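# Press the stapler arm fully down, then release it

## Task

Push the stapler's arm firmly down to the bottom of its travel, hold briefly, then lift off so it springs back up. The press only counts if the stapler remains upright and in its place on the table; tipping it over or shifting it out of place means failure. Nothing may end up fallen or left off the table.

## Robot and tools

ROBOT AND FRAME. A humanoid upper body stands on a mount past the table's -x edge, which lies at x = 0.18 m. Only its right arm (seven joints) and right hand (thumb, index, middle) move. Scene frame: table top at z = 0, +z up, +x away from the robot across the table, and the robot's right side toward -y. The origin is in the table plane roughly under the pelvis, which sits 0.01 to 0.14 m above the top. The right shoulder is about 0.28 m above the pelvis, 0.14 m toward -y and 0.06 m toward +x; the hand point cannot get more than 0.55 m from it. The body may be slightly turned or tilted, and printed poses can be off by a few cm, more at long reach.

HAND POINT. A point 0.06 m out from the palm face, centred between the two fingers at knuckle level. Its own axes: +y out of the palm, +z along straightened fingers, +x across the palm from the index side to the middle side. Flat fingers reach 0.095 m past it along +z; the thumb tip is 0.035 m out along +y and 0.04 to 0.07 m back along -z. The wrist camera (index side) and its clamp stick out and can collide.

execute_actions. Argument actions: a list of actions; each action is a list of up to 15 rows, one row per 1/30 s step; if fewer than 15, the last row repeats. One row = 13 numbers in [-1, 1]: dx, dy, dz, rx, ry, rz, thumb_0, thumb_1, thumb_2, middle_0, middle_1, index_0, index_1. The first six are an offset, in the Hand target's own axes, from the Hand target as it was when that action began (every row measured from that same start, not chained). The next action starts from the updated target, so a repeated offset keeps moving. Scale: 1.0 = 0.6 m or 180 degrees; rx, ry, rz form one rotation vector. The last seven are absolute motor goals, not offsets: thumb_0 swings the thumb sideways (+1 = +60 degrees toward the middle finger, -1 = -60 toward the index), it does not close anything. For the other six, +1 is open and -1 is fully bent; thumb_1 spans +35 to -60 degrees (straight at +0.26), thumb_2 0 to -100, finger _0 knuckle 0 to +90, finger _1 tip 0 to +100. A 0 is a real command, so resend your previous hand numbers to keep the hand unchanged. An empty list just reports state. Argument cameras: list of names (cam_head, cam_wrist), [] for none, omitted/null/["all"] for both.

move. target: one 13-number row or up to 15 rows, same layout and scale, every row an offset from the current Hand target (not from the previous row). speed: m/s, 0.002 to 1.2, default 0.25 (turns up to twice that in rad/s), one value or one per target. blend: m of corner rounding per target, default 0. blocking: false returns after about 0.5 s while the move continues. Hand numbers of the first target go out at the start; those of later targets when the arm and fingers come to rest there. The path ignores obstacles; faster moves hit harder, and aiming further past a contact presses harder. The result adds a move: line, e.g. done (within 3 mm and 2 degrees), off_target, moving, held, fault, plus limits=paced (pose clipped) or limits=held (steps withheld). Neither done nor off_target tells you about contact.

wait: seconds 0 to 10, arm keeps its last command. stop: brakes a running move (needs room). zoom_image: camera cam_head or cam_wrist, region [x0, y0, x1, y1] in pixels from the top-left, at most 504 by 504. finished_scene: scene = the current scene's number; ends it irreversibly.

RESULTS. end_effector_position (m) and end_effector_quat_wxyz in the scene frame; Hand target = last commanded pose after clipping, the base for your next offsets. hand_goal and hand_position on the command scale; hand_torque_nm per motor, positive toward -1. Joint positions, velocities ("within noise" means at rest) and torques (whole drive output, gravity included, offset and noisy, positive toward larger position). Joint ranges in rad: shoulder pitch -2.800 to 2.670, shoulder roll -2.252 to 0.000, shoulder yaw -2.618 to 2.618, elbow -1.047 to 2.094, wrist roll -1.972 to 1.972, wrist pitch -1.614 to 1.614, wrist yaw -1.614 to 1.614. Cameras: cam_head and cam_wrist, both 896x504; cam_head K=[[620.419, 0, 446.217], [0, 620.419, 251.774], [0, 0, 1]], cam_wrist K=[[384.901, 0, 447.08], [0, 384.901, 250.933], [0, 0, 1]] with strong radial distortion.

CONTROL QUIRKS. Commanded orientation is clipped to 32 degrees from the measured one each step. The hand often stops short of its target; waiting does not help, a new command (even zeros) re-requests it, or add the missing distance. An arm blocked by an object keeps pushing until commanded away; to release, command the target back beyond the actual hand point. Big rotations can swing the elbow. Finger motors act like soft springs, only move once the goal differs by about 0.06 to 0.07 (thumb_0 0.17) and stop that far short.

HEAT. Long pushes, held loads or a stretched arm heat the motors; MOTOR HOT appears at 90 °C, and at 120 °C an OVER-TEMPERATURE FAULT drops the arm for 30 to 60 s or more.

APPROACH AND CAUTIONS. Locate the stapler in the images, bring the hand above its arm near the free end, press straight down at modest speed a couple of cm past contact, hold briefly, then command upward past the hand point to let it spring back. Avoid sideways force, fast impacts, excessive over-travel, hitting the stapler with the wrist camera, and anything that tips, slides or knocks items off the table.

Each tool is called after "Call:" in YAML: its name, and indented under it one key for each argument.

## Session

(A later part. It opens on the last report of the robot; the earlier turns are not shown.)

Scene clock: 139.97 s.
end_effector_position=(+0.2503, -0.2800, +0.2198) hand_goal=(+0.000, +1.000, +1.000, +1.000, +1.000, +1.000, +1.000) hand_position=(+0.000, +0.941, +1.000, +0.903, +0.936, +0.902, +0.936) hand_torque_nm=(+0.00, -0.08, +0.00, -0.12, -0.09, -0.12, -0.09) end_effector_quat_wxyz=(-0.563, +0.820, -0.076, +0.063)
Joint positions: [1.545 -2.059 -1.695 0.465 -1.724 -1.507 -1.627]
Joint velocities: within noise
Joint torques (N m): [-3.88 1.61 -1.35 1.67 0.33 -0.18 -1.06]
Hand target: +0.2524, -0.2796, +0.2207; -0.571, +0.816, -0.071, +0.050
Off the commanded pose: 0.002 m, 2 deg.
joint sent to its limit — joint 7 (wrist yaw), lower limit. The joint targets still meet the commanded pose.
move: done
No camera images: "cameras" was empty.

Call:
move:
  target: [-0.003,0.046,0.214,0,0,0,0,1,1,1,1,1,1]

Scene clock: 142.50 s.
end_effector_position=(+0.2733, -0.1723, +0.1541) hand_goal=(+0.000, +1.000, +1.000, +1.000, +1.000, +1.000, +1.000) hand_position=(+0.000, +0.941, +1.000, +0.903, +0.936, +0.903, +0.936) hand_torque_nm=(+0.00, -0.08, +0.00, -0.12, -0.09, -0.12, -0.09) end_effector_quat_wxyz=(-0.570, +0.817, -0.066, +0.058)
Joint positions: [1.756 -2.212 -1.652 0.145 -0.655 -1.027 -0.553]
Joint velocities: within noise
Joint torques (N m): [-2.79 2.22 -1.75 -0.29 1.13 0.13 -0.68]
Hand target: +0.2699, -0.1698, +0.1508; -0.571, +0.816, -0.071, +0.050
Off the commanded pose: 0.005 m, 1 deg.
move: off_target

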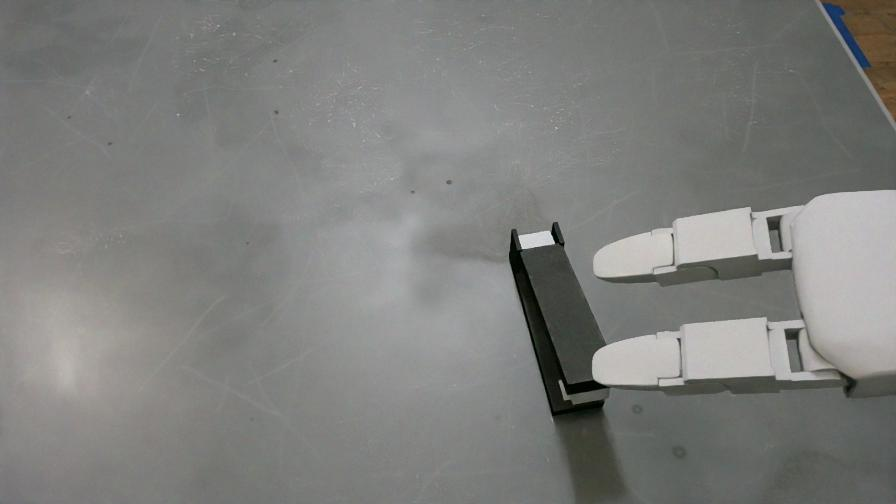

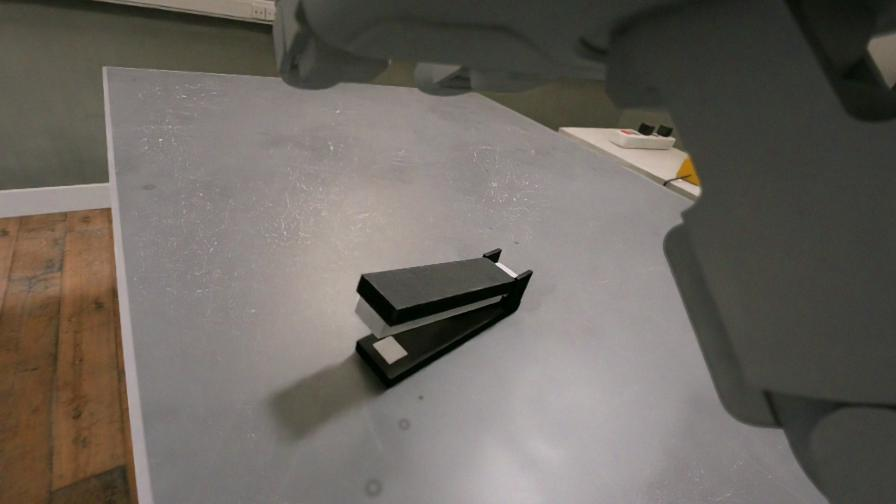

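Call:
move:
  target: [0.033,0.061,0.028,0,0,0,0,1,1,1,1,1,1]

Scene clock: 148.50 s.
end_effector_position=(+0.2947, -0.1724, +0.1185) hand_goal=(+0.000, +1.000, +1.000, +1.000, +1.000, +1.000, +1.000) hand_position=(+0.000, +0.941, +1.000, +0.903, +0.936, +0.903, +0.936) hand_torque_nm=(+0.00, -0.08, +0.00, -0.12, -0.09, -0.12, -0.09) end_effector_quat_wxyz=(-0.551, +0.811, -0.072, +0.185)
Joint positions: [1.881 -2.212 -1.55 -0.052 -0.726 -0.479 -0.606]
Joint velocities: within noise
Joint torques (N m): [-2.3 2.15 -1.64 -0.67 0.33 0.45 -0.67]
Hand target: +0.2900, -0.1700, +0.1107; -0.571, +0.816, -0.071, +0.050
Off the commanded pose: 0.009 m, 16 deg.
joint sent to its limit — joint 2 (shoulder roll), lower limit. The joint targets are off in orientation, not in position.
move: off_target

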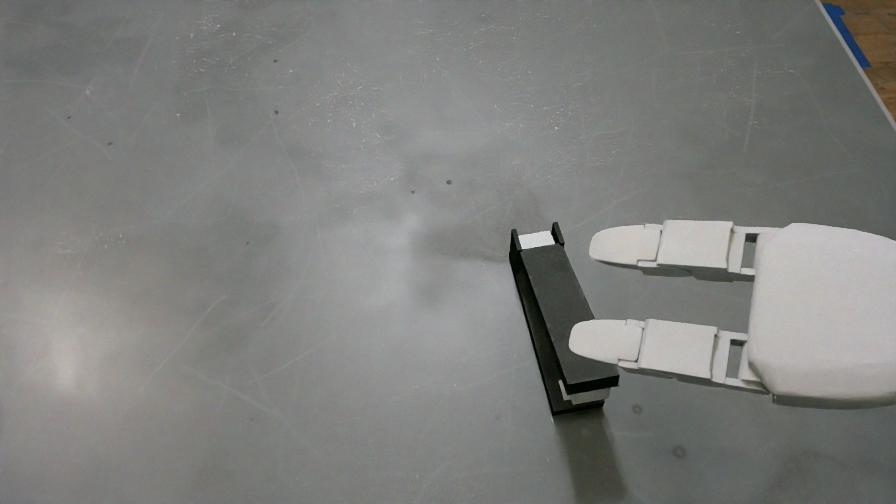

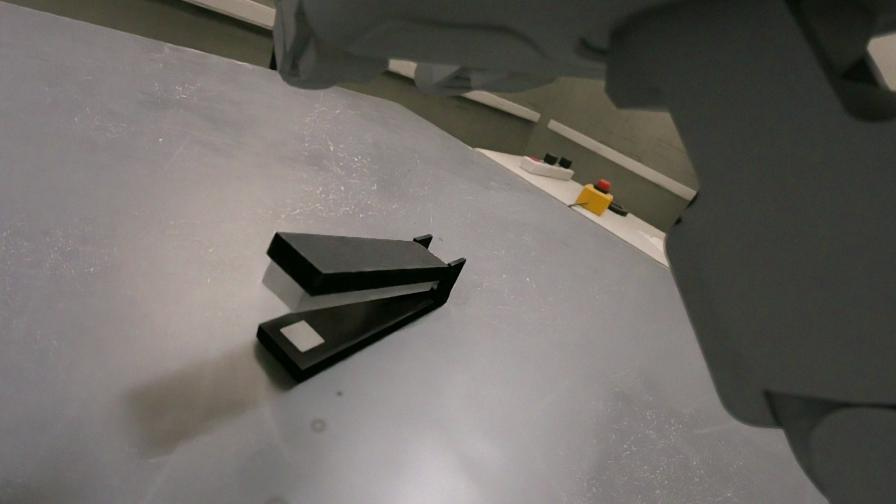

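Call:
move:
  target: [0.012,0.061,0.028,0,0,0,0,1,1,1,1,1,1]

Scene clock: 152.30 s.
end_effector_position=(+0.2864, -0.1817, +0.0908) hand_goal=(+0.000, +1.000, +1.000, +1.000, +1.000, +1.000, +1.000) hand_position=(+0.000, +0.941, +1.000, +0.903, +0.937, +0.903, +0.937) hand_torque_nm=(+0.00, -0.08, +0.00, -0.12, -0.09, -0.12, -0.09) end_effector_quat_wxyz=(-0.516, +0.816, -0.078, +0.250)
Joint positions: [2.059 -2.212 -1.528 -0.186 -0.82 -0.119 -0.586]
Joint velocities: within noise
Joint torques (N m): [-1.88 2.43 -2.47 -1.24 0.13 0.62 -0.63]
Hand target: +0.2976, -0.1680, +0.0706; -0.571, +0.816, -0.071, +0.050
Off the commanded pose: 0.027 m, 24 deg.
joint sent to its limit — joint 2 (shoulder roll), lower limit. The joint targets are off in position and orientation.
move: off_target

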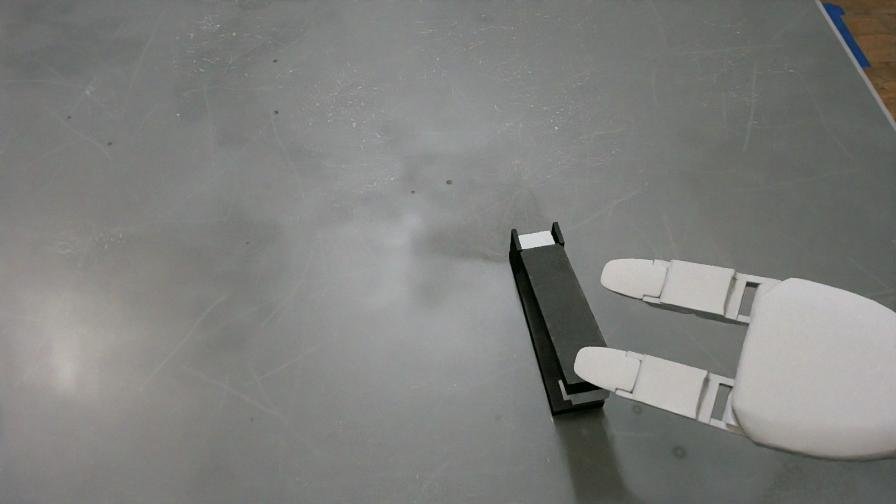

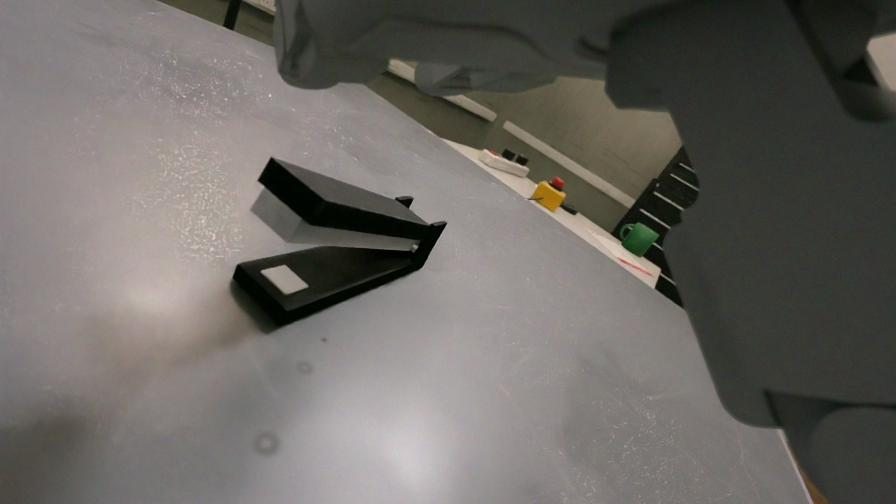

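Call:
move:
  target: [-0.017,0.031,0.013,0.03,0.11,-0.071,0,1,1,1,1,1,1]

Scene clock: 155.83 s.
end_effector_position=(+0.2713, -0.1840, +0.0787) hand_goal=(+0.000, +1.000, +1.000, +1.000, +1.000, +1.000, +1.000) hand_position=(+0.000, +0.941, +1.000, +0.903, +0.937, +0.903, +0.937) hand_torque_nm=(+0.00, -0.08, +0.00, -0.12, -0.09, -0.12, -0.09) end_effector_quat_wxyz=(-0.539, +0.793, -0.088, +0.268)
Joint positions: [2.184 -2.212 -1.506 -0.203 -0.856 0.02 -0.714]
Joint velocities: within noise
Joint torques (N m): [-1.58 2.66 -2.29 -1.5 0.08 0.6 -0.87]
Hand target: +0.2878, -0.1653, +0.0504; -0.579, +0.771, -0.075, +0.255
Off the commanded pose: 0.038 m, 6 deg.
joint sent to its limit — joint 2 (shoulder roll), lower limit. The joint targets are off in position and orientation.
move: off_target

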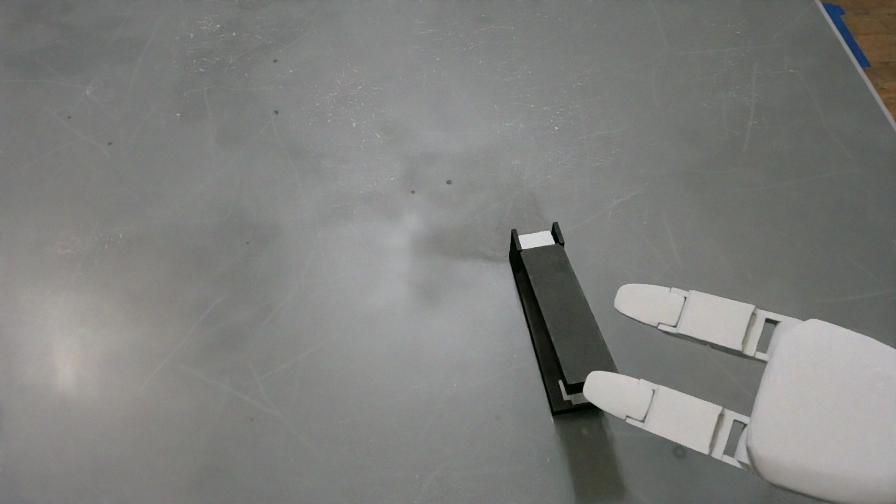

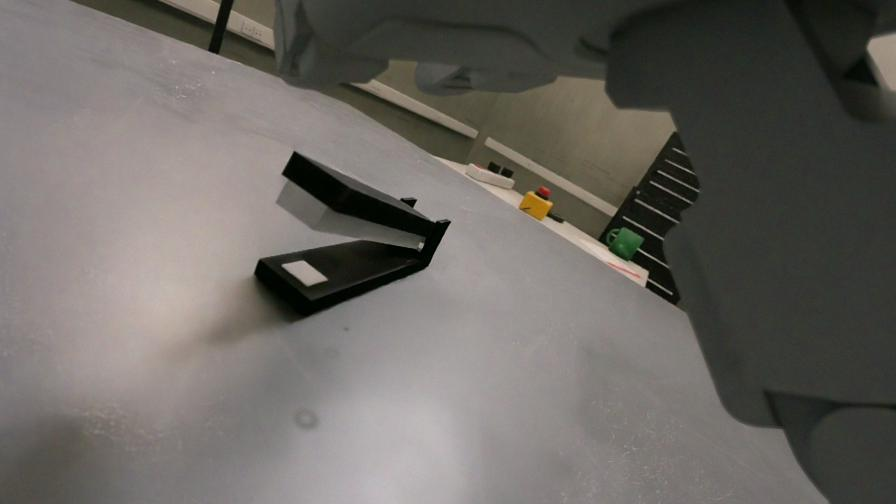

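Call:
move:
  target: [-0.012,-0.23,-0.199,-0.117,0.065,0.086,0,1,1,1,1,1,1]
  cameras: []

Scene clock: 166.53 s.
end_effector_position=(+0.1973, -0.2173, +0.1979) hand_goal=(+0.000, +1.000, +1.000, +1.000, +1.000, +1.000, +1.000) hand_position=(+0.000, +0.941, +1.000, +0.904, +0.937, +0.904, +0.937) hand_torque_nm=(+0.00, -0.08, +0.00, -0.12, -0.09, -0.12, -0.09) end_effector_quat_wxyz=(-0.451, +0.817, -0.279, +0.228)
Joint positions: [2.054 -1.411 -1.752 -0.731 -0.292 -0.397 -0.268]
Joint velocities: within noise
Joint torques (N m): [-0.67 3.54 -2.05 1.62 0.72 -0.04 -0.61]
Hand target: +0.1993, -0.2205, +0.2004; -0.448, +0.816, -0.280, +0.234
Off the commanded pose: 0.004 m, 1 deg.
move: off_target
No camera images: "cameras" was empty.

Call:
move:
  target: [-0.0625,0.0825,0.144,0,0,0,0,1,1,1,1,1,1]

Scene clock: 168.83 s.
end_effector_position=(+0.2164, -0.1651, +0.1141) hand_goal=(+0.000, +1.000, +1.000, +1.000, +1.000, +1.000, +1.000) hand_position=(+0.000, +0.941, +1.000, +0.905, +0.937, +0.905, +0.937) hand_torque_nm=(+0.00, -0.08, +0.00, -0.12, -0.09, -0.12, -0.09) end_effector_quat_wxyz=(-0.451, +0.814, -0.279, +0.238)
Joint positions: [2.164 -1.993 -1.534 -0.813 -0.547 0.315 -0.203]
Joint velocities: within noise
Joint torques (N m): [-1.16 2 -1.18 -0.68 -0.29 0.33 -0.63]
Hand target: +0.2143, -0.1655, +0.1105; -0.448, +0.816, -0.280, +0.234
Off the commanded pose: 0.004 m, 1 deg.
move: off_target

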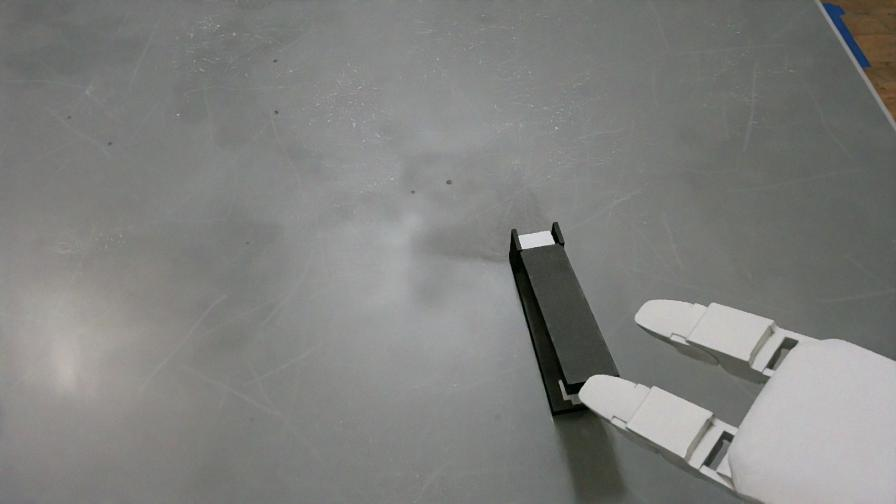

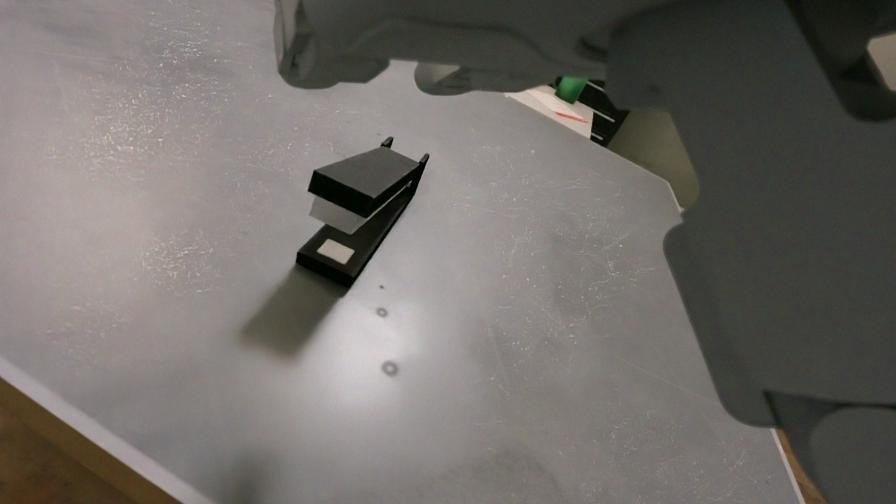

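Call:
move:
  target: [0.03,0.036,0.046,0,0,0,0,1,1,1,1,1,1]

Scene clock: 170.77 s.
end_effector_position=(+0.2403, -0.1730, +0.0827) hand_goal=(+0.000, +1.000, +1.000, +1.000, +1.000, +1.000, +1.000) hand_position=(+0.000, +0.941, +1.000, +0.905, +0.937, +0.905, +0.937) hand_torque_nm=(+0.00, -0.08, +0.00, -0.12, -0.09, -0.12, -0.09) end_effector_quat_wxyz=(-0.444, +0.817, -0.278, +0.239)
Joint positions: [2.164 -2.161 -1.534 -0.554 -0.534 0.243 -0.239]
Joint velocities: within noise
Joint torques (N m): [-2.12 2.11 -1.75 -0.43 0.2 -0.02 -1.05]
Hand target: +0.2396, -0.1706, +0.0807; -0.448, +0.816, -0.280, +0.234
Off the commanded pose: 0.003 m, 1 deg.
move: done

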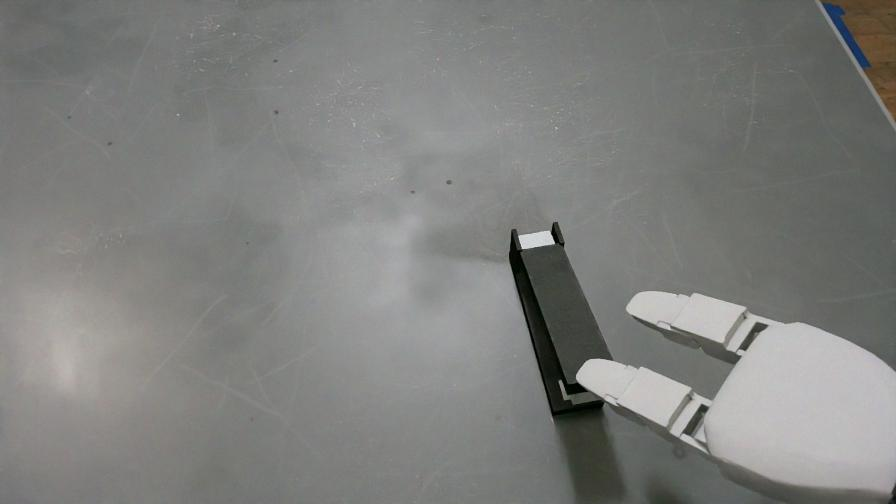

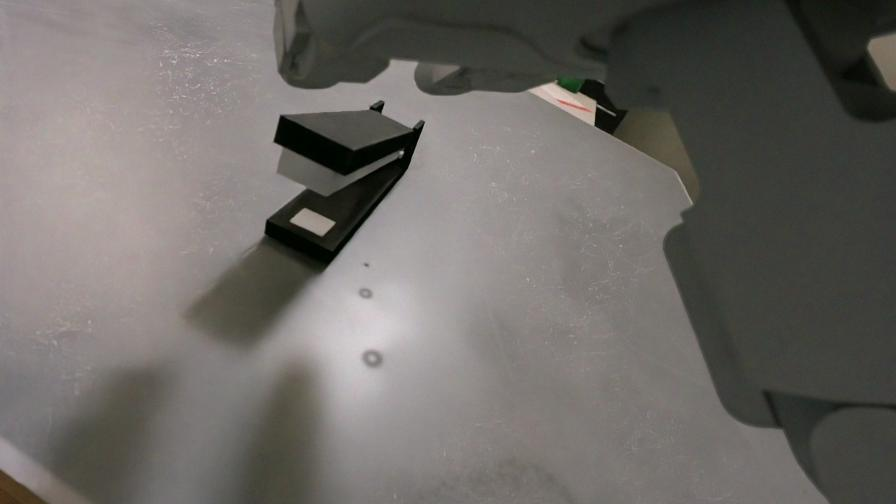

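Call:
move:
  target: [0.0125,0.031,0.051,0,0,0,0,1,1,1,1,1,1]
  speed: 0.1

Scene clock: 172.70 s.
end_effector_position=(+0.2511, -0.1757, +0.0701) hand_goal=(+0.000, +1.000, +1.000, +1.000, +1.000, +1.000, +1.000) hand_position=(+0.000, +0.941, +1.000, +0.905, +0.937, +0.905, +0.937) hand_torque_nm=(+0.00, -0.08, +0.00, -0.12, -0.09, -0.12, -0.09) end_effector_quat_wxyz=(-0.482, +0.800, -0.269, +0.235)
Joint positions: [2.186 -2.213 -1.534 -0.38 -0.529 0.116 -0.396]
Joint velocities: within noise
Joint torques (N m): [-1.57 2.5 -2.22 -0.25 0.18 -0.06 -1.09]
Hand target: +0.2599, -0.1655, +0.0507; -0.448, +0.816, -0.280, +0.234
Off the commanded pose: 0.024 m, 5 deg.
joint sent to its limit — joint 2 (shoulder roll), lower limit. The joint targets are off in position and orientation.
move: off_target

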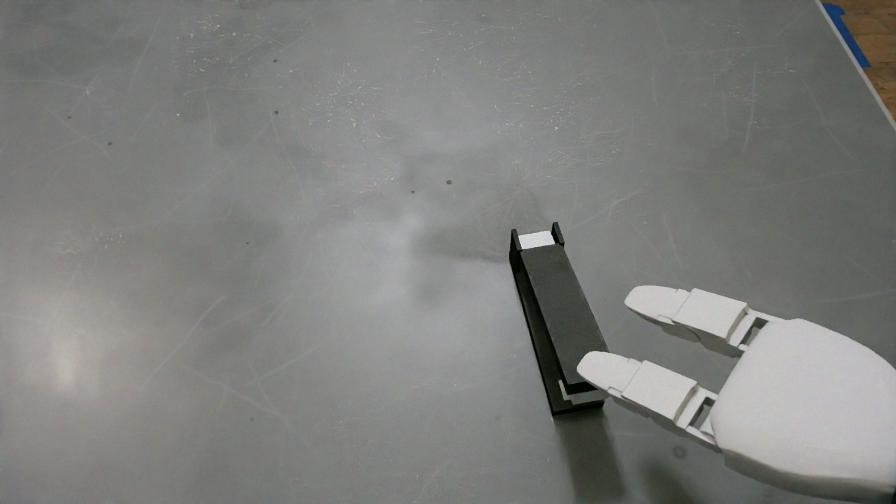

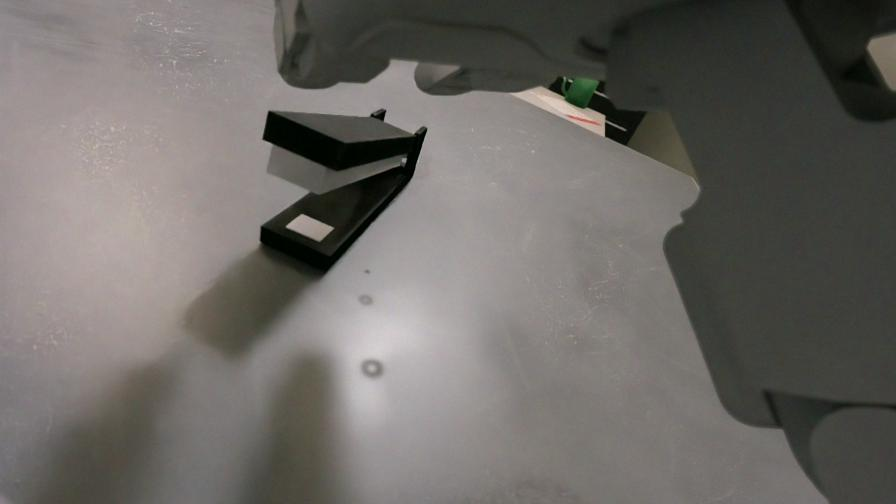

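Call:
move:
  target: [0.007,-0.022,-0.043,-0.111,0,0,0,1,1,1,1,1,1]
  speed: 0.15

Scene clock: 176.50 s.
end_effector_position=(+0.2475, -0.1841, +0.0744) hand_goal=(+0.000, +1.000, +1.000, +1.000, +1.000, +1.000, +1.000) hand_position=(+0.000, +0.941, +1.000, +0.905, +0.937, +0.937, +0.946) hand_torque_nm=(+0.00, -0.08, +0.00, -0.12, -0.09, -0.08, -0.07) end_effector_quat_wxyz=(-0.400, +0.842, -0.298, +0.206)
Joint positions: [2.1 -2.213 -1.56 -0.423 -0.455 0.116 -0.102]
Joint velocities: within noise
Joint torques (N m): [-3.59 2.33 -2.07 -1.58 0.26 0.06 -0.46]
Hand target: +0.2499, -0.1779, +0.0753; -0.299, +0.881, -0.317, +0.182
Off the commanded pose: 0.007 m, 13 deg.
joint sent to its limit — joint 2 (shoulder roll), lower limit. The joint targets are off in orientation, not in position.
move: off_target

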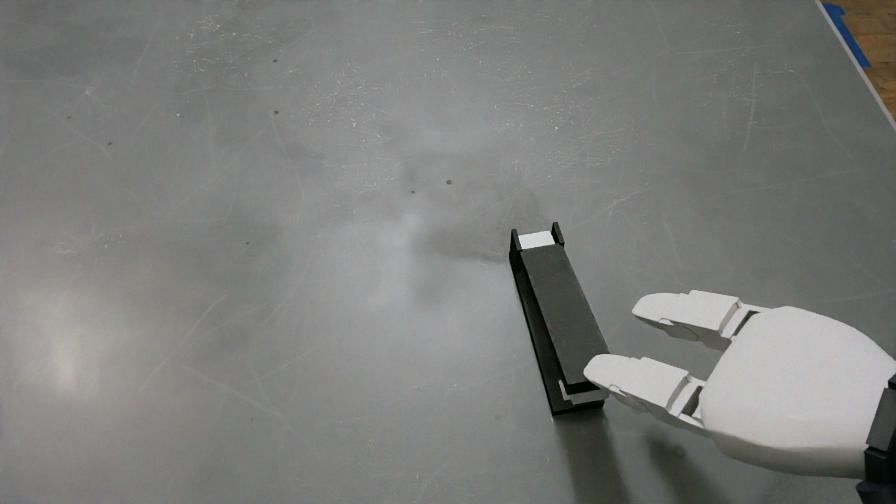

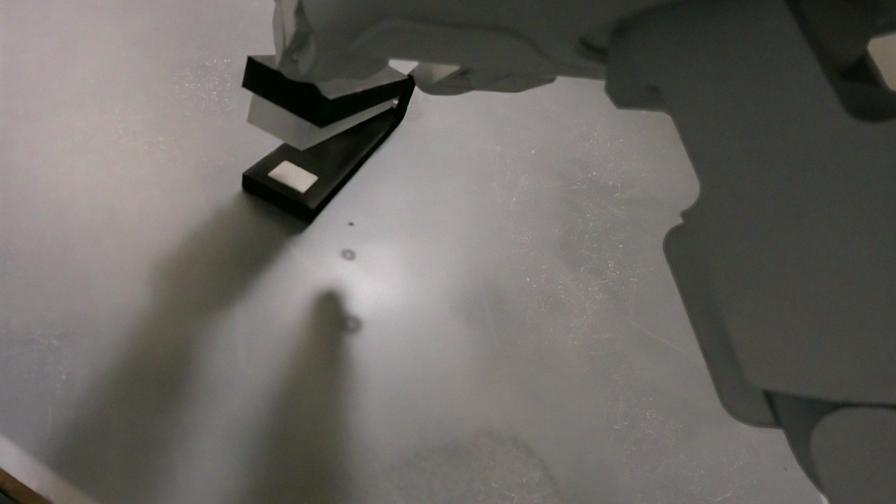

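Call:
move:
  target: [-0.009,0.043,0.05,0,0,0,0,1,1,1,1,1,1]
  speed: 0.08

Scene clock: 180.17 s.
end_effector_position=(+0.2404, -0.1881, +0.0587) hand_goal=(+0.000, +1.000, +1.000, +1.000, +1.000, +1.000, +1.000) hand_position=(+0.000, +0.941, +1.000, +0.906, +0.937, +0.938, +0.946) hand_torque_nm=(+0.00, -0.08, +0.00, -0.12, -0.09, -0.08, -0.07) end_effector_quat_wxyz=(-0.456, +0.814, -0.285, +0.220)
Joint positions: [2.229 -2.213 -1.543 -0.343 -0.53 0.087 -0.367]
Joint velocities: within noise
Joint torques (N m): [-1.47 2.66 -2 -0.18 -0.06 -0.07 -1.02]
Hand target: +0.2497, -0.1779, +0.0353; -0.299, +0.881, -0.317, +0.182
Off the commanded pose: 0.027 m, 20 deg.
joint sent to its limit — joint 2 (shoulder roll), lower limit. The joint targets are off in position and orientation.
move: off_target

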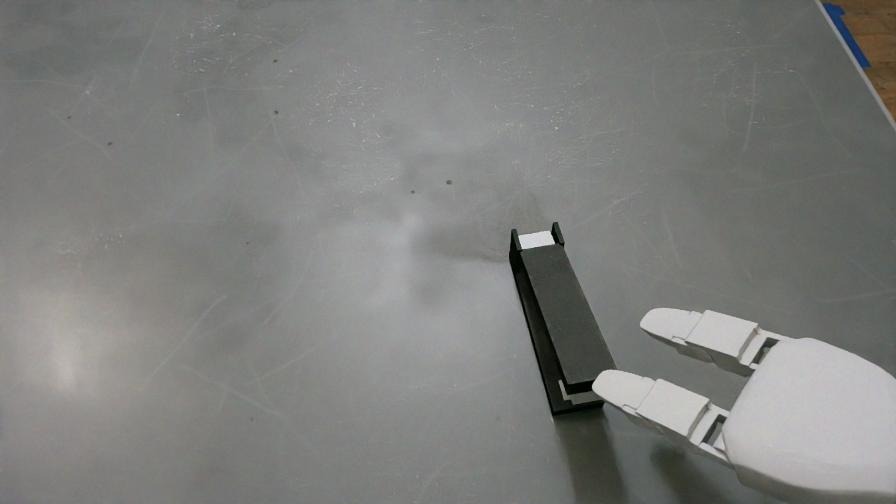

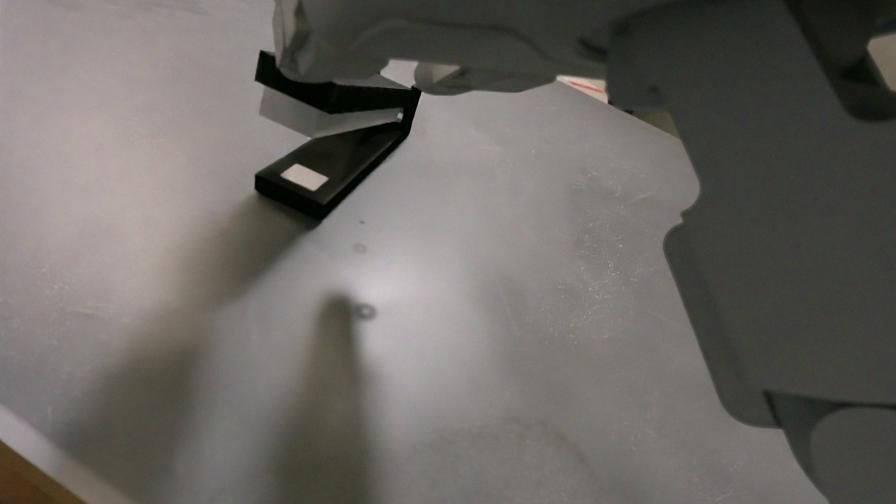

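Call:
move:
  target: [0.024,-0.237,-0.368,0.344,0,0,0,1,1,1,1,1,1]
  cameras: []

Call:
move:
  target:
    - [0,0,0,0,0.45,0,0,1,1,1,1,1,1]
    - [0,0,0,0,0,0,0,1,1,1,1,1,1]
  speed: 0.5
  cameras: []

Call:
move:
  target:
    - [0,0,0,0,0,0.45,0,1,1,1,1,1,1]
    - [0,0,0,0,0,0,0,1,1,1,1,1,1]
  speed: 0.5
  cameras: []

Call:
move:
  target:
    - [0,0,0,0,0,-0.45,0,1,1,1,1,1,1]
    - [0,0,0,0,0,0,0,1,1,1,1,1,1]
  speed: 0.5
  cameras: []

Call:
move:
  target:
    - [0,0,0,-0.45,0,0,0,1,1,1,1,1,1]
    - [0,0,0,0,0,0,0,1,1,1,1,1,1]
  speed: 0.5
  cameras: []

Scene clock: 190.23 s.
end_effector_position=(+0.2098, -0.1884, +0.2916) hand_goal=(+0.000, +1.000, +1.000, +1.000, +1.000, +1.000, +1.000) hand_position=(+0.000, +0.941, +1.000, +0.906, +0.937, +0.938, +0.946) hand_torque_nm=(+0.00, -0.08, +0.00, -0.12, -0.09, -0.08, -0.07) end_effector_quat_wxyz=(+0.711, -0.604, +0.181, -0.312)
Joint positions: [2.079 -1.215 -1.717 -0.621 -0.39 -0.658 -1.185]
Joint velocities: within noise
Joint torques (N m): [-0.07 3.56 -1.85 1.81 0.94 -0.12 -1.15]
Hand target: +0.2114, -0.1903, +0.2952; +0.710, -0.602, +0.178, -0.319
Off the commanded pose: 0.004 m, 1 deg.
move: off_target
No camera images: "cameras" was empty.

Scene clock: 193.87 s.
end_effector_position=(+0.2113, -0.1911, +0.2962) hand_goal=(+0.000, +1.000, +1.000, +1.000, +1.000, +1.000, +1.000) hand_position=(+0.000, +0.941, +1.000, +0.906, +0.937, +0.938, +0.946) hand_torque_nm=(+0.00, -0.08, +0.00, -0.12, -0.09, -0.08, -0.07) end_effector_quat_wxyz=(+0.706, -0.603, +0.180, -0.324)
Joint positions: [2.658 -1.073 -1.942 -0.69 -0.422 -0.44 -1.611]
Joint velocities: within noise
Joint torques (N m): [-0.26 2.5 -1.12 2.06 0.26 -0.17 -1.11]
Hand target: +0.2114, -0.1903, +0.2952; +0.710, -0.602, +0.178, -0.319
Off the commanded pose: 0.001 m, 1 deg.
move: done; limits=paced
No camera images: "cameras" was empty.

Scene clock: 197.53 s.
end_effector_position=(+0.2126, -0.1899, +0.2958) hand_goal=(+0.000, +1.000, +1.000, +1.000, +1.000, +1.000, +1.000) hand_position=(+0.000, +0.941, +1.000, +0.916, +0.938, +0.938, +0.946) hand_torque_nm=(+0.00, -0.08, +0.00, -0.10, -0.08, -0.08, -0.07) end_effector_quat_wxyz=(+0.711, -0.602, +0.179, -0.317)
Joint positions: [1.729 -1.235 -1.567 -0.576 -0.313 -0.765 -0.93]
Joint velocities: within noise
Joint torques (N m): [0.15 2.46 -1.27 0.24 0.52 0.28 -1.22]
Hand target: +0.2114, -0.1903, +0.2952; +0.710, -0.602, +0.178, -0.319
Off the commanded pose: 0.001 m, 0 deg.
move: done
No camera images: "cameras" was empty.

Scene clock: 201.17 s.
end_effector_position=(+0.2100, -0.1907, +0.2946) hand_goal=(+0.000, +1.000, +1.000, +1.000, +1.000, +1.000, +1.000) hand_position=(+0.000, +0.941, +1.000, +0.933, +0.941, +0.938, +0.946) hand_torque_nm=(+0.00, -0.08, +0.00, -0.08, -0.08, -0.08, -0.07) end_effector_quat_wxyz=(+0.709, -0.603, +0.177, -0.321)
Joint positions: [1.808 -1.215 -1.593 -0.597 -0.349 -0.735 -1.004]
Joint velocities: within noise
Joint torques (N m): [0.72 1.26 -2.1 1.73 1.07 -0.08 -0.76]
Hand target: +0.2114, -0.1903, +0.2952; +0.710, -0.602, +0.178, -0.319
Off the commanded pose: 0.002 m, 0 deg.
move: done
No camera images: "cameras" was empty.

Scene clock: 204.87 s.
end_effector_position=(+0.2106, -0.1895, +0.2966) hand_goal=(+0.000, +1.000, +1.000, +1.000, +1.000, +1.000, +1.000) hand_position=(+0.000, +0.941, +1.000, +0.933, +0.941, +0.938, +0.946) hand_torque_nm=(+0.00, -0.08, +0.00, -0.08, -0.08, -0.08, -0.07) end_effector_quat_wxyz=(+0.710, -0.602, +0.179, -0.319)
Joint positions: [1.94 -1.208 -1.668 -0.607 -0.352 -0.707 -1.085]
Joint velocities: within noise
Joint torques (N m): [0.16 1.63 -1.18 1.81 0.46 0.25 -1.22]
Hand target: +0.2114, -0.1903, +0.2952; +0.710, -0.602, +0.178, -0.319
Off the commanded pose: 0.002 m, 0 deg.
move: done
No camera images: "cameras" was empty.

Call:
move:
  target:
    - [0,0,0,0,0,0.5,0,1,1,1,1,1,1]
    - [0,0,0,0,0,0,0,1,1,1,1,1,1]
  speed: 0.5
  cameras: []

Call:
move:
  target:
    - [0,0,0,0,-0.45,0,0,1,1,1,1,1,1]
    - [0,0,0,0,0,0,0,1,1,1,1,1,1]
  speed: 0.5
  cameras: []

Call:
move:
  target:
    - [0,0,0,0,-0.3,0.35,0,1,1,1,1,1,1]
    - [0,0,0,0,0,0,0,1,1,1,1,1,1]
  speed: 0.5
  cameras: []

Call:
move:
  target:
    - [0,0,0,0.35,0,0.35,0,1,1,1,1,1,1]
    - [0,0,0,0,0,0,0,1,1,1,1,1,1]
  speed: 0.5
  cameras: []

Scene clock: 211.27 s.
end_effector_position=(+0.2126, -0.1899, +0.2958) hand_goal=(+0.000, +1.000, +1.000, +1.000, +1.000, +1.000, +1.000) hand_position=(+0.000, +0.941, +1.000, +0.933, +0.941, +0.938, +0.946) hand_torque_nm=(+0.00, -0.08, +0.00, -0.08, -0.08, -0.08, -0.07) end_effector_quat_wxyz=(+0.711, -0.602, +0.179, -0.317)
Joint positions: [1.691 -1.234 -1.549 -0.573 -0.305 -0.774 -0.901]
Joint velocities: within noise
Joint torques (N m): [0.17 2.27 -1.29 0.23 0.52 0.28 -1.23]
Hand target: +0.2114, -0.1903, +0.2952; +0.710, -0.602, +0.178, -0.319
Off the commanded pose: 0.001 m, 0 deg.
move: done
No camera images: "cameras" was empty.

Scene clock: 214.97 s.
end_effector_position=(+0.2121, -0.1901, +0.2956) hand_goal=(+0.000, +1.000, +1.000, +1.000, +1.000, +1.000, +1.000) hand_position=(+0.000, +0.941, +1.000, +0.933, +0.941, +0.938, +0.946) hand_torque_nm=(+0.00, -0.08, +0.00, -0.08, -0.08, -0.08, -0.07) end_effector_quat_wxyz=(+0.710, -0.605, +0.171, -0.318)
Joint positions: [1.621 -1.232 -1.516 -0.568 -0.311 -0.789 -0.863]
Joint velocities: within noise
Joint torques (N m): [0.79 1.91 -1.42 0.19 1.12 0.31 -0.84]
Hand target: +0.2114, -0.1903, +0.2952; +0.710, -0.602, +0.178, -0.319
Off the commanded pose: 0.001 m, 1 deg.
move: done
No camera images: "cameras" was empty.

Scene clock: 218.73 s.
end_effector_position=(+0.2122, -0.1897, +0.2950) hand_goal=(+0.000, +1.000, +1.000, +1.000, +1.000, +1.000, +1.000) hand_position=(+0.000, +0.941, +1.000, +0.933, +0.941, +0.938, +0.946) hand_torque_nm=(+0.00, -0.08, +0.00, -0.08, -0.08, -0.08, -0.07) end_effector_quat_wxyz=(+0.710, -0.604, +0.173, -0.316)
Joint positions: [1.86 -1.233 -1.632 -0.587 -0.353 -0.729 -1.034]
Joint velocities: within noise
Joint torques (N m): [0.39 3.04 -1.24 0.3 0.91 0.27 -1.04]
Hand target: +0.2114, -0.1903, +0.2952; +0.710, -0.602, +0.178, -0.319
Off the commanded pose: 0.001 m, 1 deg.
move: done; limits=paced
No camera images: "cameras" was empty.

Scene clock: 222.70 s.
end_effector_position=(+0.2114, -0.1911, +0.2934) hand_goal=(+0.000, +1.000, +1.000, +1.000, +1.000, +1.000, +1.000) hand_position=(+0.000, +0.949, +1.000, +0.933, +0.941, +0.938, +0.946) hand_torque_nm=(+0.00, -0.07, +0.00, -0.08, -0.08, -0.08, -0.07) end_effector_quat_wxyz=(+0.709, -0.603, +0.178, -0.318)
Joint positions: [1.276 -1.2 -1.333 -0.548 -0.222 -0.859 -0.582]
Joint velocities: within noise
Joint torques (N m): [0.91 0.04 -2.37 -0.03 1.22 0.34 -0.74]
Hand target: +0.2114, -0.1903, +0.2952; +0.710, -0.602, +0.178, -0.319
Off the commanded pose: 0.002 m, 0 deg.
move: done
No camera images: "cameras" was empty.

Call:
move:
  target:
    - [0,0,0,0.6,0,0.2,0,1,1,1,1,1,1]
    - [0,0,0,0,0,0,0,1,1,1,1,1,1]
  speed: 0.5
  cameras: []

Call:
move:
  target:
    - [0,0.25,0,0.4,0,0.35,0,1,1,1,1,1,1]
    - [0,0,0,0,0,0,0,1,1,1,1,1,1]
  speed: 0.5
  cameras: []

Call:
move:
  target:
    - [0,0,-0.2,0.4,0,0.35,0,1,1,1,1,1,1]
    - [0,0,0,0,0,0,0,1,1,1,1,1,1]
  speed: 0.5
  cameras: []

Call:
move:
  target:
    - [0,-0.2,0.0,0.4,0,0.35,0,1,1,1,1,1,1]
    - [0,0,0,0,0,0,0,1,1,1,1,1,1]
  speed: 0.5
  cameras: []

Scene clock: 229.73 s.
end_effector_position=(+0.2112, -0.1922, +0.2935) hand_goal=(+0.000, +1.000, +1.000, +1.000, +1.000, +1.000, +1.000) hand_position=(+0.000, +0.954, +1.000, +0.943, +0.942, +0.943, +0.946) hand_torque_nm=(+0.00, -0.06, +0.00, -0.07, -0.08, -0.07, -0.07) end_effector_quat_wxyz=(+0.709, -0.602, +0.180, -0.320)
Joint positions: [1.137 -1.17 -1.267 -0.544 -0.178 -0.88 -0.456]
Joint velocities: within noise
Joint torques (N m): [0.96 -1.16 -2.43 -0.13 1.23 0.35 -0.74]
Hand target: +0.2114, -0.1903, +0.2952; +0.710, -0.602, +0.178, -0.319
Off the commanded pose: 0.003 m, 0 deg.
move: done
No camera images: "cameras" was empty.

Scene clock: 234.03 s.
end_effector_position=(+0.2116, -0.1908, +0.2933) hand_goal=(+0.000, +1.000, +1.000, +1.000, +1.000, +1.000, +1.000) hand_position=(+0.000, +0.954, +1.000, +0.943, +0.942, +0.943, +0.946) hand_torque_nm=(+0.00, -0.06, +0.00, -0.07, -0.08, -0.07, -0.07) end_effector_quat_wxyz=(+0.710, -0.604, +0.178, -0.317)
Joint positions: [1.166 -1.184 -1.281 -0.544 -0.188 -0.876 -0.484]
Joint velocities: within noise
Joint torques (N m): [0.97 -0.34 -2.41 -0.08 1.21 0.35 -0.74]
Hand target: +0.2114, -0.1903, +0.2952; +0.710, -0.602, +0.178, -0.319
Off the commanded pose: 0.002 m, 0 deg.
move: done
No camera images: "cameras" was empty.

Scene clock: 238.27 s.
end_effector_position=(+0.2113, -0.1910, +0.2933) hand_goal=(+0.000, +1.000, +1.000, +1.000, +1.000, +1.000, +1.000) hand_position=(+0.000, +0.954, +1.000, +0.943, +0.942, +0.943, +0.946) hand_torque_nm=(+0.00, -0.06, +0.00, -0.07, -0.08, -0.07, -0.07) end_effector_quat_wxyz=(+0.710, -0.604, +0.178, -0.317)
Joint positions: [1.405 -1.216 -1.395 -0.555 -0.258 -0.836 -0.692]
Joint velocities: within noise
Joint torques (N m): [0.78 0.77 -2.33 0.06 1.17 0.31 -0.75]
Hand target: +0.2114, -0.1903, +0.2952; +0.710, -0.602, +0.178, -0.319
Off the commanded pose: 0.002 m, 0 deg.
move: done; limits=paced
No camera images: "cameras" was empty.

Scene clock: 242.47 s.
end_effector_position=(+0.2116, -0.1905, +0.2953) hand_goal=(+0.000, +1.000, +1.000, +1.000, +1.000, +1.000, +1.000) hand_position=(+0.000, +0.954, +1.000, +0.943, +0.942, +0.943, +0.946) hand_torque_nm=(+0.00, -0.06, +0.00, -0.07, -0.08, -0.07, -0.07) end_effector_quat_wxyz=(+0.714, -0.598, +0.182, -0.317)
Joint positions: [1.331 -1.207 -1.358 -0.551 -0.218 -0.85 -0.626]
Joint velocities: within noise
Joint torques (N m): [0.53 0.36 -2.27 0.01 0.64 0.3 -0.75]
Hand target: +0.2114, -0.1903, +0.2952; +0.710, -0.602, +0.178, -0.319
Off the commanded pose: 0.000 m, 1 deg.
move: done
No camera images: "cameras" was empty.

Call:
move:
  target:
    - [0,0,0,0.8,0,0.0,0,1,1,1,1,1,1]
    - [0,0,0,0,0,0,0,1,1,1,1,1,1]
  speed: 0.5
  cameras: []

Call:
move:
  target:
    - [0,0.25,0.2,0.7,0,0.2,0,1,1,1,1,1,1]
    - [0,0,0,0,0,0,0,1,1,1,1,1,1]
  speed: 0.5
  cameras: []

Call:
move:
  target:
    - [0.2,0,0,0.6,0,0.2,0,1,1,1,1,1,1]
    - [0,0,0,0,0,0,0,1,1,1,1,1,1]
  speed: 0.5
  cameras: []

Call:
move:
  target:
    - [-0.2,0,0.0,0.6,0,0.2,0,1,1,1,1,1,1]
    - [0,0,0,0,0,0,0,1,1,1,1,1,1]
  speed: 0.5
  cameras: []

Scene clock: 250.90 s.
end_effector_position=(+0.2113, -0.1922, +0.2935) hand_goal=(+0.000, +1.000, +1.000, +1.000, +1.000, +1.000, +1.000) hand_position=(+0.000, +0.955, +1.000, +0.945, +0.942, +0.945, +0.946) hand_torque_nm=(+0.00, -0.06, +0.00, -0.07, -0.08, -0.07, -0.07) end_effector_quat_wxyz=(+0.709, -0.601, +0.180, -0.321)
Joint positions: [0.987 -1.135 -1.201 -0.541 -0.126 -0.896 -0.31]
Joint velocities: within noise
Joint torques (N m): [0.99 -1.97 -2.44 -0.25 1.24 0.35 -0.77]
Hand target: +0.2114, -0.1903, +0.2952; +0.710, -0.602, +0.178, -0.319
Off the commanded pose: 0.003 m, 0 deg.
move: done; limits=paced
No camera images: "cameras" was empty.

Scene clock: 256.37 s.
end_effector_position=(+0.2114, -0.1921, +0.2936) hand_goal=(+0.000, +1.000, +1.000, +1.000, +1.000, +1.000, +1.000) hand_position=(+0.000, +0.955, +1.000, +0.945, +0.942, +0.945, +0.946) hand_torque_nm=(+0.00, -0.06, +0.00, -0.07, -0.08, -0.07, -0.07) end_effector_quat_wxyz=(+0.710, -0.601, +0.180, -0.321)
Joint positions: [0.86 -1.099 -1.149 -0.541 -0.077 -0.904 -0.176]
Joint velocities: within noise
Joint torques (N m): [1.01 -2.61 -2.42 -0.34 1.23 0.36 -0.74]
Hand target: +0.2114, -0.1903, +0.2952; +0.710, -0.602, +0.178, -0.319
Off the commanded pose: 0.002 m, 0 deg.
move: done; limits=paced
No camera images: "cameras" was empty.

Scene clock: 261.17 s.
end_effector_position=(+0.2118, -0.1905, +0.2935) hand_goal=(+0.000, +1.000, +1.000, +1.000, +1.000, +1.000, +1.000) hand_position=(+0.000, +0.955, +1.000, +0.946, +0.942, +0.946, +0.946) hand_torque_nm=(+0.00, -0.06, +0.00, -0.07, -0.08, -0.07, -0.07) end_effector_quat_wxyz=(+0.710, -0.604, +0.177, -0.317)
Joint positions: [1.038 -1.159 -1.223 -0.541 -0.144 -0.891 -0.362]
Joint velocities: within noise
Joint torques (N m): [1.05 -0.82 -2.43 -0.19 1.23 0.34 -0.74]
Hand target: +0.2114, -0.1903, +0.2952; +0.710, -0.602, +0.178, -0.319
Off the commanded pose: 0.002 m, 0 deg.
move: done
No camera images: "cameras" was empty.

Scene clock: 263.53 s.
end_effector_position=(+0.1392, -0.1233, +0.2819) hand_goal=(+0.000, +1.000, +1.000, +1.000, +1.000, +1.000, +1.000) hand_position=(+0.000, +0.955, +1.000, +0.946, +0.942, +0.946, +0.946) hand_torque_nm=(+0.00, -0.06, +0.00, -0.07, -0.08, -0.07, -0.07) end_effector_quat_wxyz=(+0.975, +0.122, +0.060, -0.173)
Joint positions: [0.277 -0.001 -0.3 -0.3 -0.976 -1.625 -1.37]
Joint velocities: within noise
Joint torques (N m): [0.69 -1.38 -0.36 -3.71 0.68 -0.04 0.02]
Hand target: +0.1385, -0.1243, +0.2841; +0.975, +0.124, +0.054, -0.173 (not the last commanded pose)
Off the commanded pose: 0.099 m, 94 deg.
led back after a hold: the arm was led back toward your command in small steps, so it may still be short of it.
move: held (a check stopped the path); path passed 0 of 2 targets; limits=held
pose unreachable: on one or more control steps of this call, first in action 0 (counted from 0), an arm could not follow its commanded pose, so it was not sent that pose on those steps. It may still have moved: this result reports where it is.
cause: moving toward the commanded pose would bring a part of the arm (just beyond joint 7 (wrist yaw)) too close to the robot's own body.
No camera images: "cameras" was empty.

Call:
move:
  target:
    - [0.147,-0.053,0.054,0,0,0,0,1,1,1,1,1,1]
    - [0.147,-0.053,0.054,-0.492,-0.006,-0.173,0,1,1,1,1,1,1]
  cameras: []

Scene clock: 270.10 s.
end_effector_position=(+0.2116, -0.1923, +0.2934) hand_goal=(+0.000, +1.000, +1.000, +1.000, +1.000, +1.000, +1.000) hand_position=(+0.000, +0.955, +1.000, +0.946, +0.942, +0.946, +0.946) hand_torque_nm=(+0.00, -0.06, +0.00, -0.07, -0.08, -0.07, -0.07) end_effector_quat_wxyz=(+0.709, -0.602, +0.180, -0.320)
Joint positions: [1.108 -1.166 -1.253 -0.541 -0.168 -0.883 -0.429]
Joint velocities: within noise
Joint torques (N m): [0.95 -1.41 -2.44 -0.15 1.25 0.35 -0.74]
Hand target: +0.2118, -0.1903, +0.2951; +0.710, -0.602, +0.178, -0.318
Off the commanded pose: 0.003 m, 0 deg.
move: done
No camera images: "cameras" was empty.

Call:
move:
  target: [-0.076,0.2255,-0.023,-0.222,0,0,0,1,1,1,1,1,1]

Scene clock: 273.63 s.
end_effector_position=(+0.2043, -0.1619, +0.1566) hand_goal=(+0.000, +1.000, +1.000, +1.000, +1.000, +1.000, +1.000) hand_position=(+0.000, +0.955, +1.000, +0.946, +0.942, +0.946, +0.946) hand_torque_nm=(+0.00, -0.06, +0.00, -0.07, -0.08, -0.07, -0.07) end_effector_quat_wxyz=(-0.461, +0.807, -0.277, +0.243)
Joint positions: [1.217 -1.717 -0.815 -0.998 -0.458 0.175 -0.057]
Joint velocities: within noise
Joint torques (N m): [-0.51 -0.23 -1.18 -1.78 -0.2 0.36 -0.93]
Hand target: +0.2017, -0.1603, +0.1552; -0.462, +0.808, -0.276, +0.238
Off the commanded pose: 0.003 m, 1 deg.
move: done

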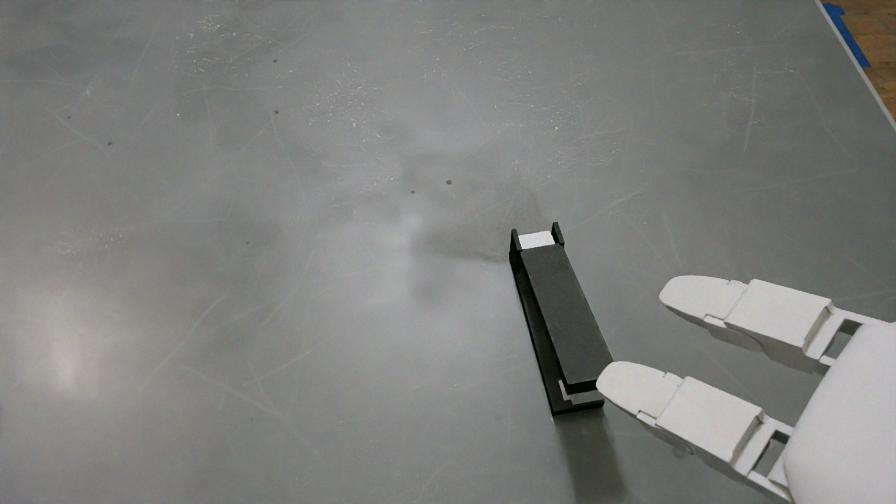

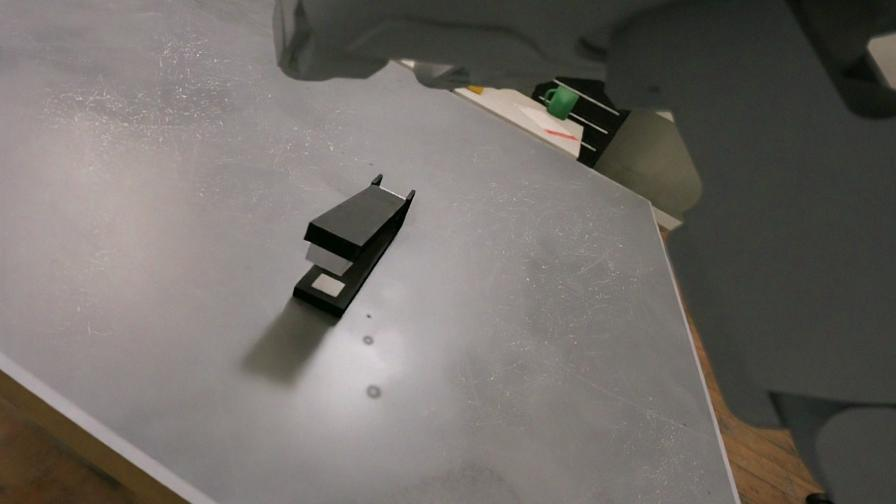

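Call:
move:
  target: [0.069,0.071,0.0835,0,0,0,0,1,1,1,1,1,1]

Scene clock: 276.00 s.
end_effector_position=(+0.2581, -0.1738, +0.1042) hand_goal=(+0.000, +1.000, +1.000, +1.000, +1.000, +1.000, +1.000) hand_position=(+0.000, +0.955, +1.000, +0.946, +0.942, +0.946, +0.946) hand_torque_nm=(+0.00, -0.06, +0.00, -0.07, -0.08, -0.07, -0.07) end_effector_quat_wxyz=(-0.465, +0.807, -0.270, +0.245)
Joint positions: [1.304 -2.197 -0.72 -0.559 -0.279 0.217 -0.446]
Joint velocities: within noise
Joint torques (N m): [-1.91 0.46 -1.35 0.48 0.26 -0.01 -1.07]
Hand target: +0.2545, -0.1750, +0.1001; -0.462, +0.808, -0.276, +0.238
Off the commanded pose: 0.006 m, 1 deg.
move: off_target

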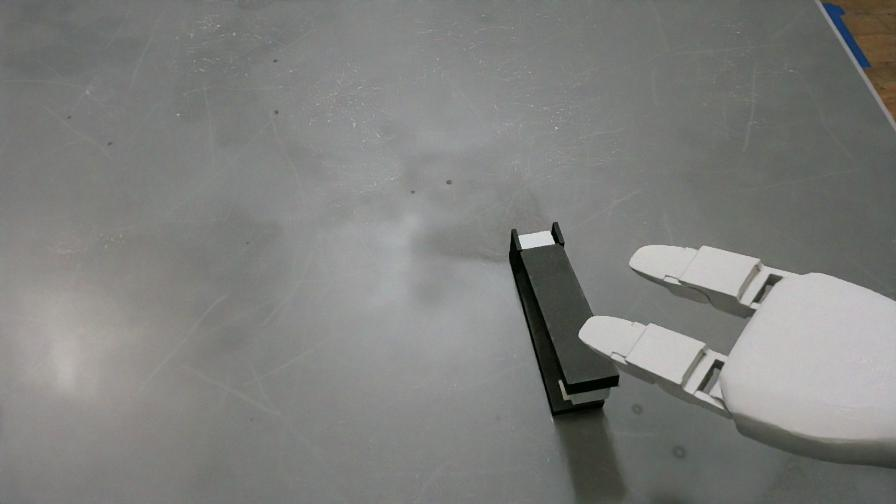

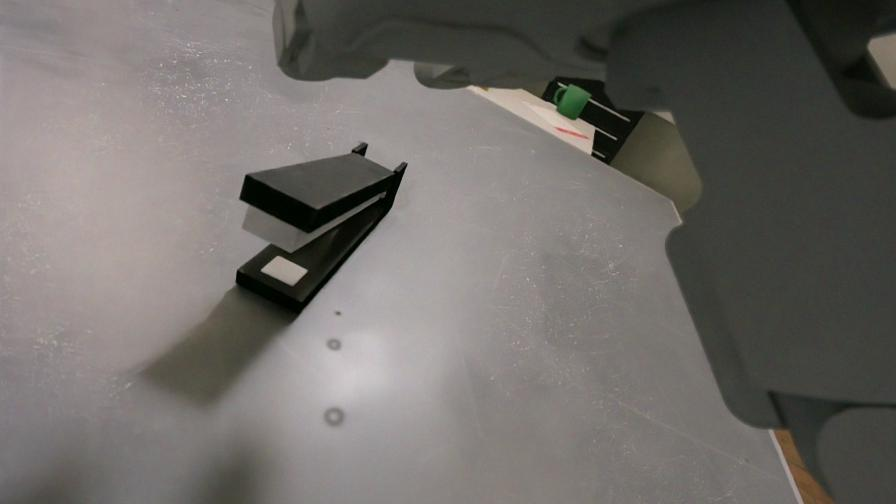

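Call:
move:
  target:
    - [-0.002,-0.203,-0.264,0,0,0,0,1,1,-1,-1,-1,-1]
    - [-0.002,-0.203,-0.264,0.598,-0.33,0.252,0,1,1,-1,-1,-1,-1]
  speed: 0.4
  cameras: []

Scene clock: 284.70 s.
end_effector_position=(+0.1815, -0.2214, +0.2782) hand_goal=(+0.000, +1.000, +1.000, -1.000, -1.000, -1.000, -1.000) hand_position=(+0.000, +0.955, +1.000, -0.942, -0.937, -0.942, -0.937) hand_torque_nm=(+0.00, -0.06, +0.00, +0.07, +0.09, +0.07, +0.09) end_effector_quat_wxyz=(+0.896, -0.387, +0.203, -0.077)
Joint positions: [0.327 -1.1 -0.262 0.087 1.101 -1.61 0.744]
Joint velocities: within noise
Joint torques (N m): [0.43 -5.19 -2.41 -1.5 0.39 -0.2 -0.89]
Hand target: +0.1812, -0.2208, +0.2787; +0.894, -0.392, +0.203, -0.077 (not the last commanded pose)
Off the commanded pose: 0.003 m, 59 deg.
led back after a hold: the arm was led back toward your command in small steps, so it may still be short of it.
move: held (a check stopped the path); path passed 1 of 2 targets; limits=held
pose unreachable: on one or more control steps of this call, first in action 0 (counted from 0), an arm could not follow its commanded pose, so it was not sent that pose on those steps. It may still have moved: this result reports where it is.
cause: moving toward the commanded pose would bring two parts of the arm too close to each other (its forearm and another part of the arm, with joints 5 (wrist roll) to 7 (wrist yaw) between them).
No camera images: "cameras" was empty.


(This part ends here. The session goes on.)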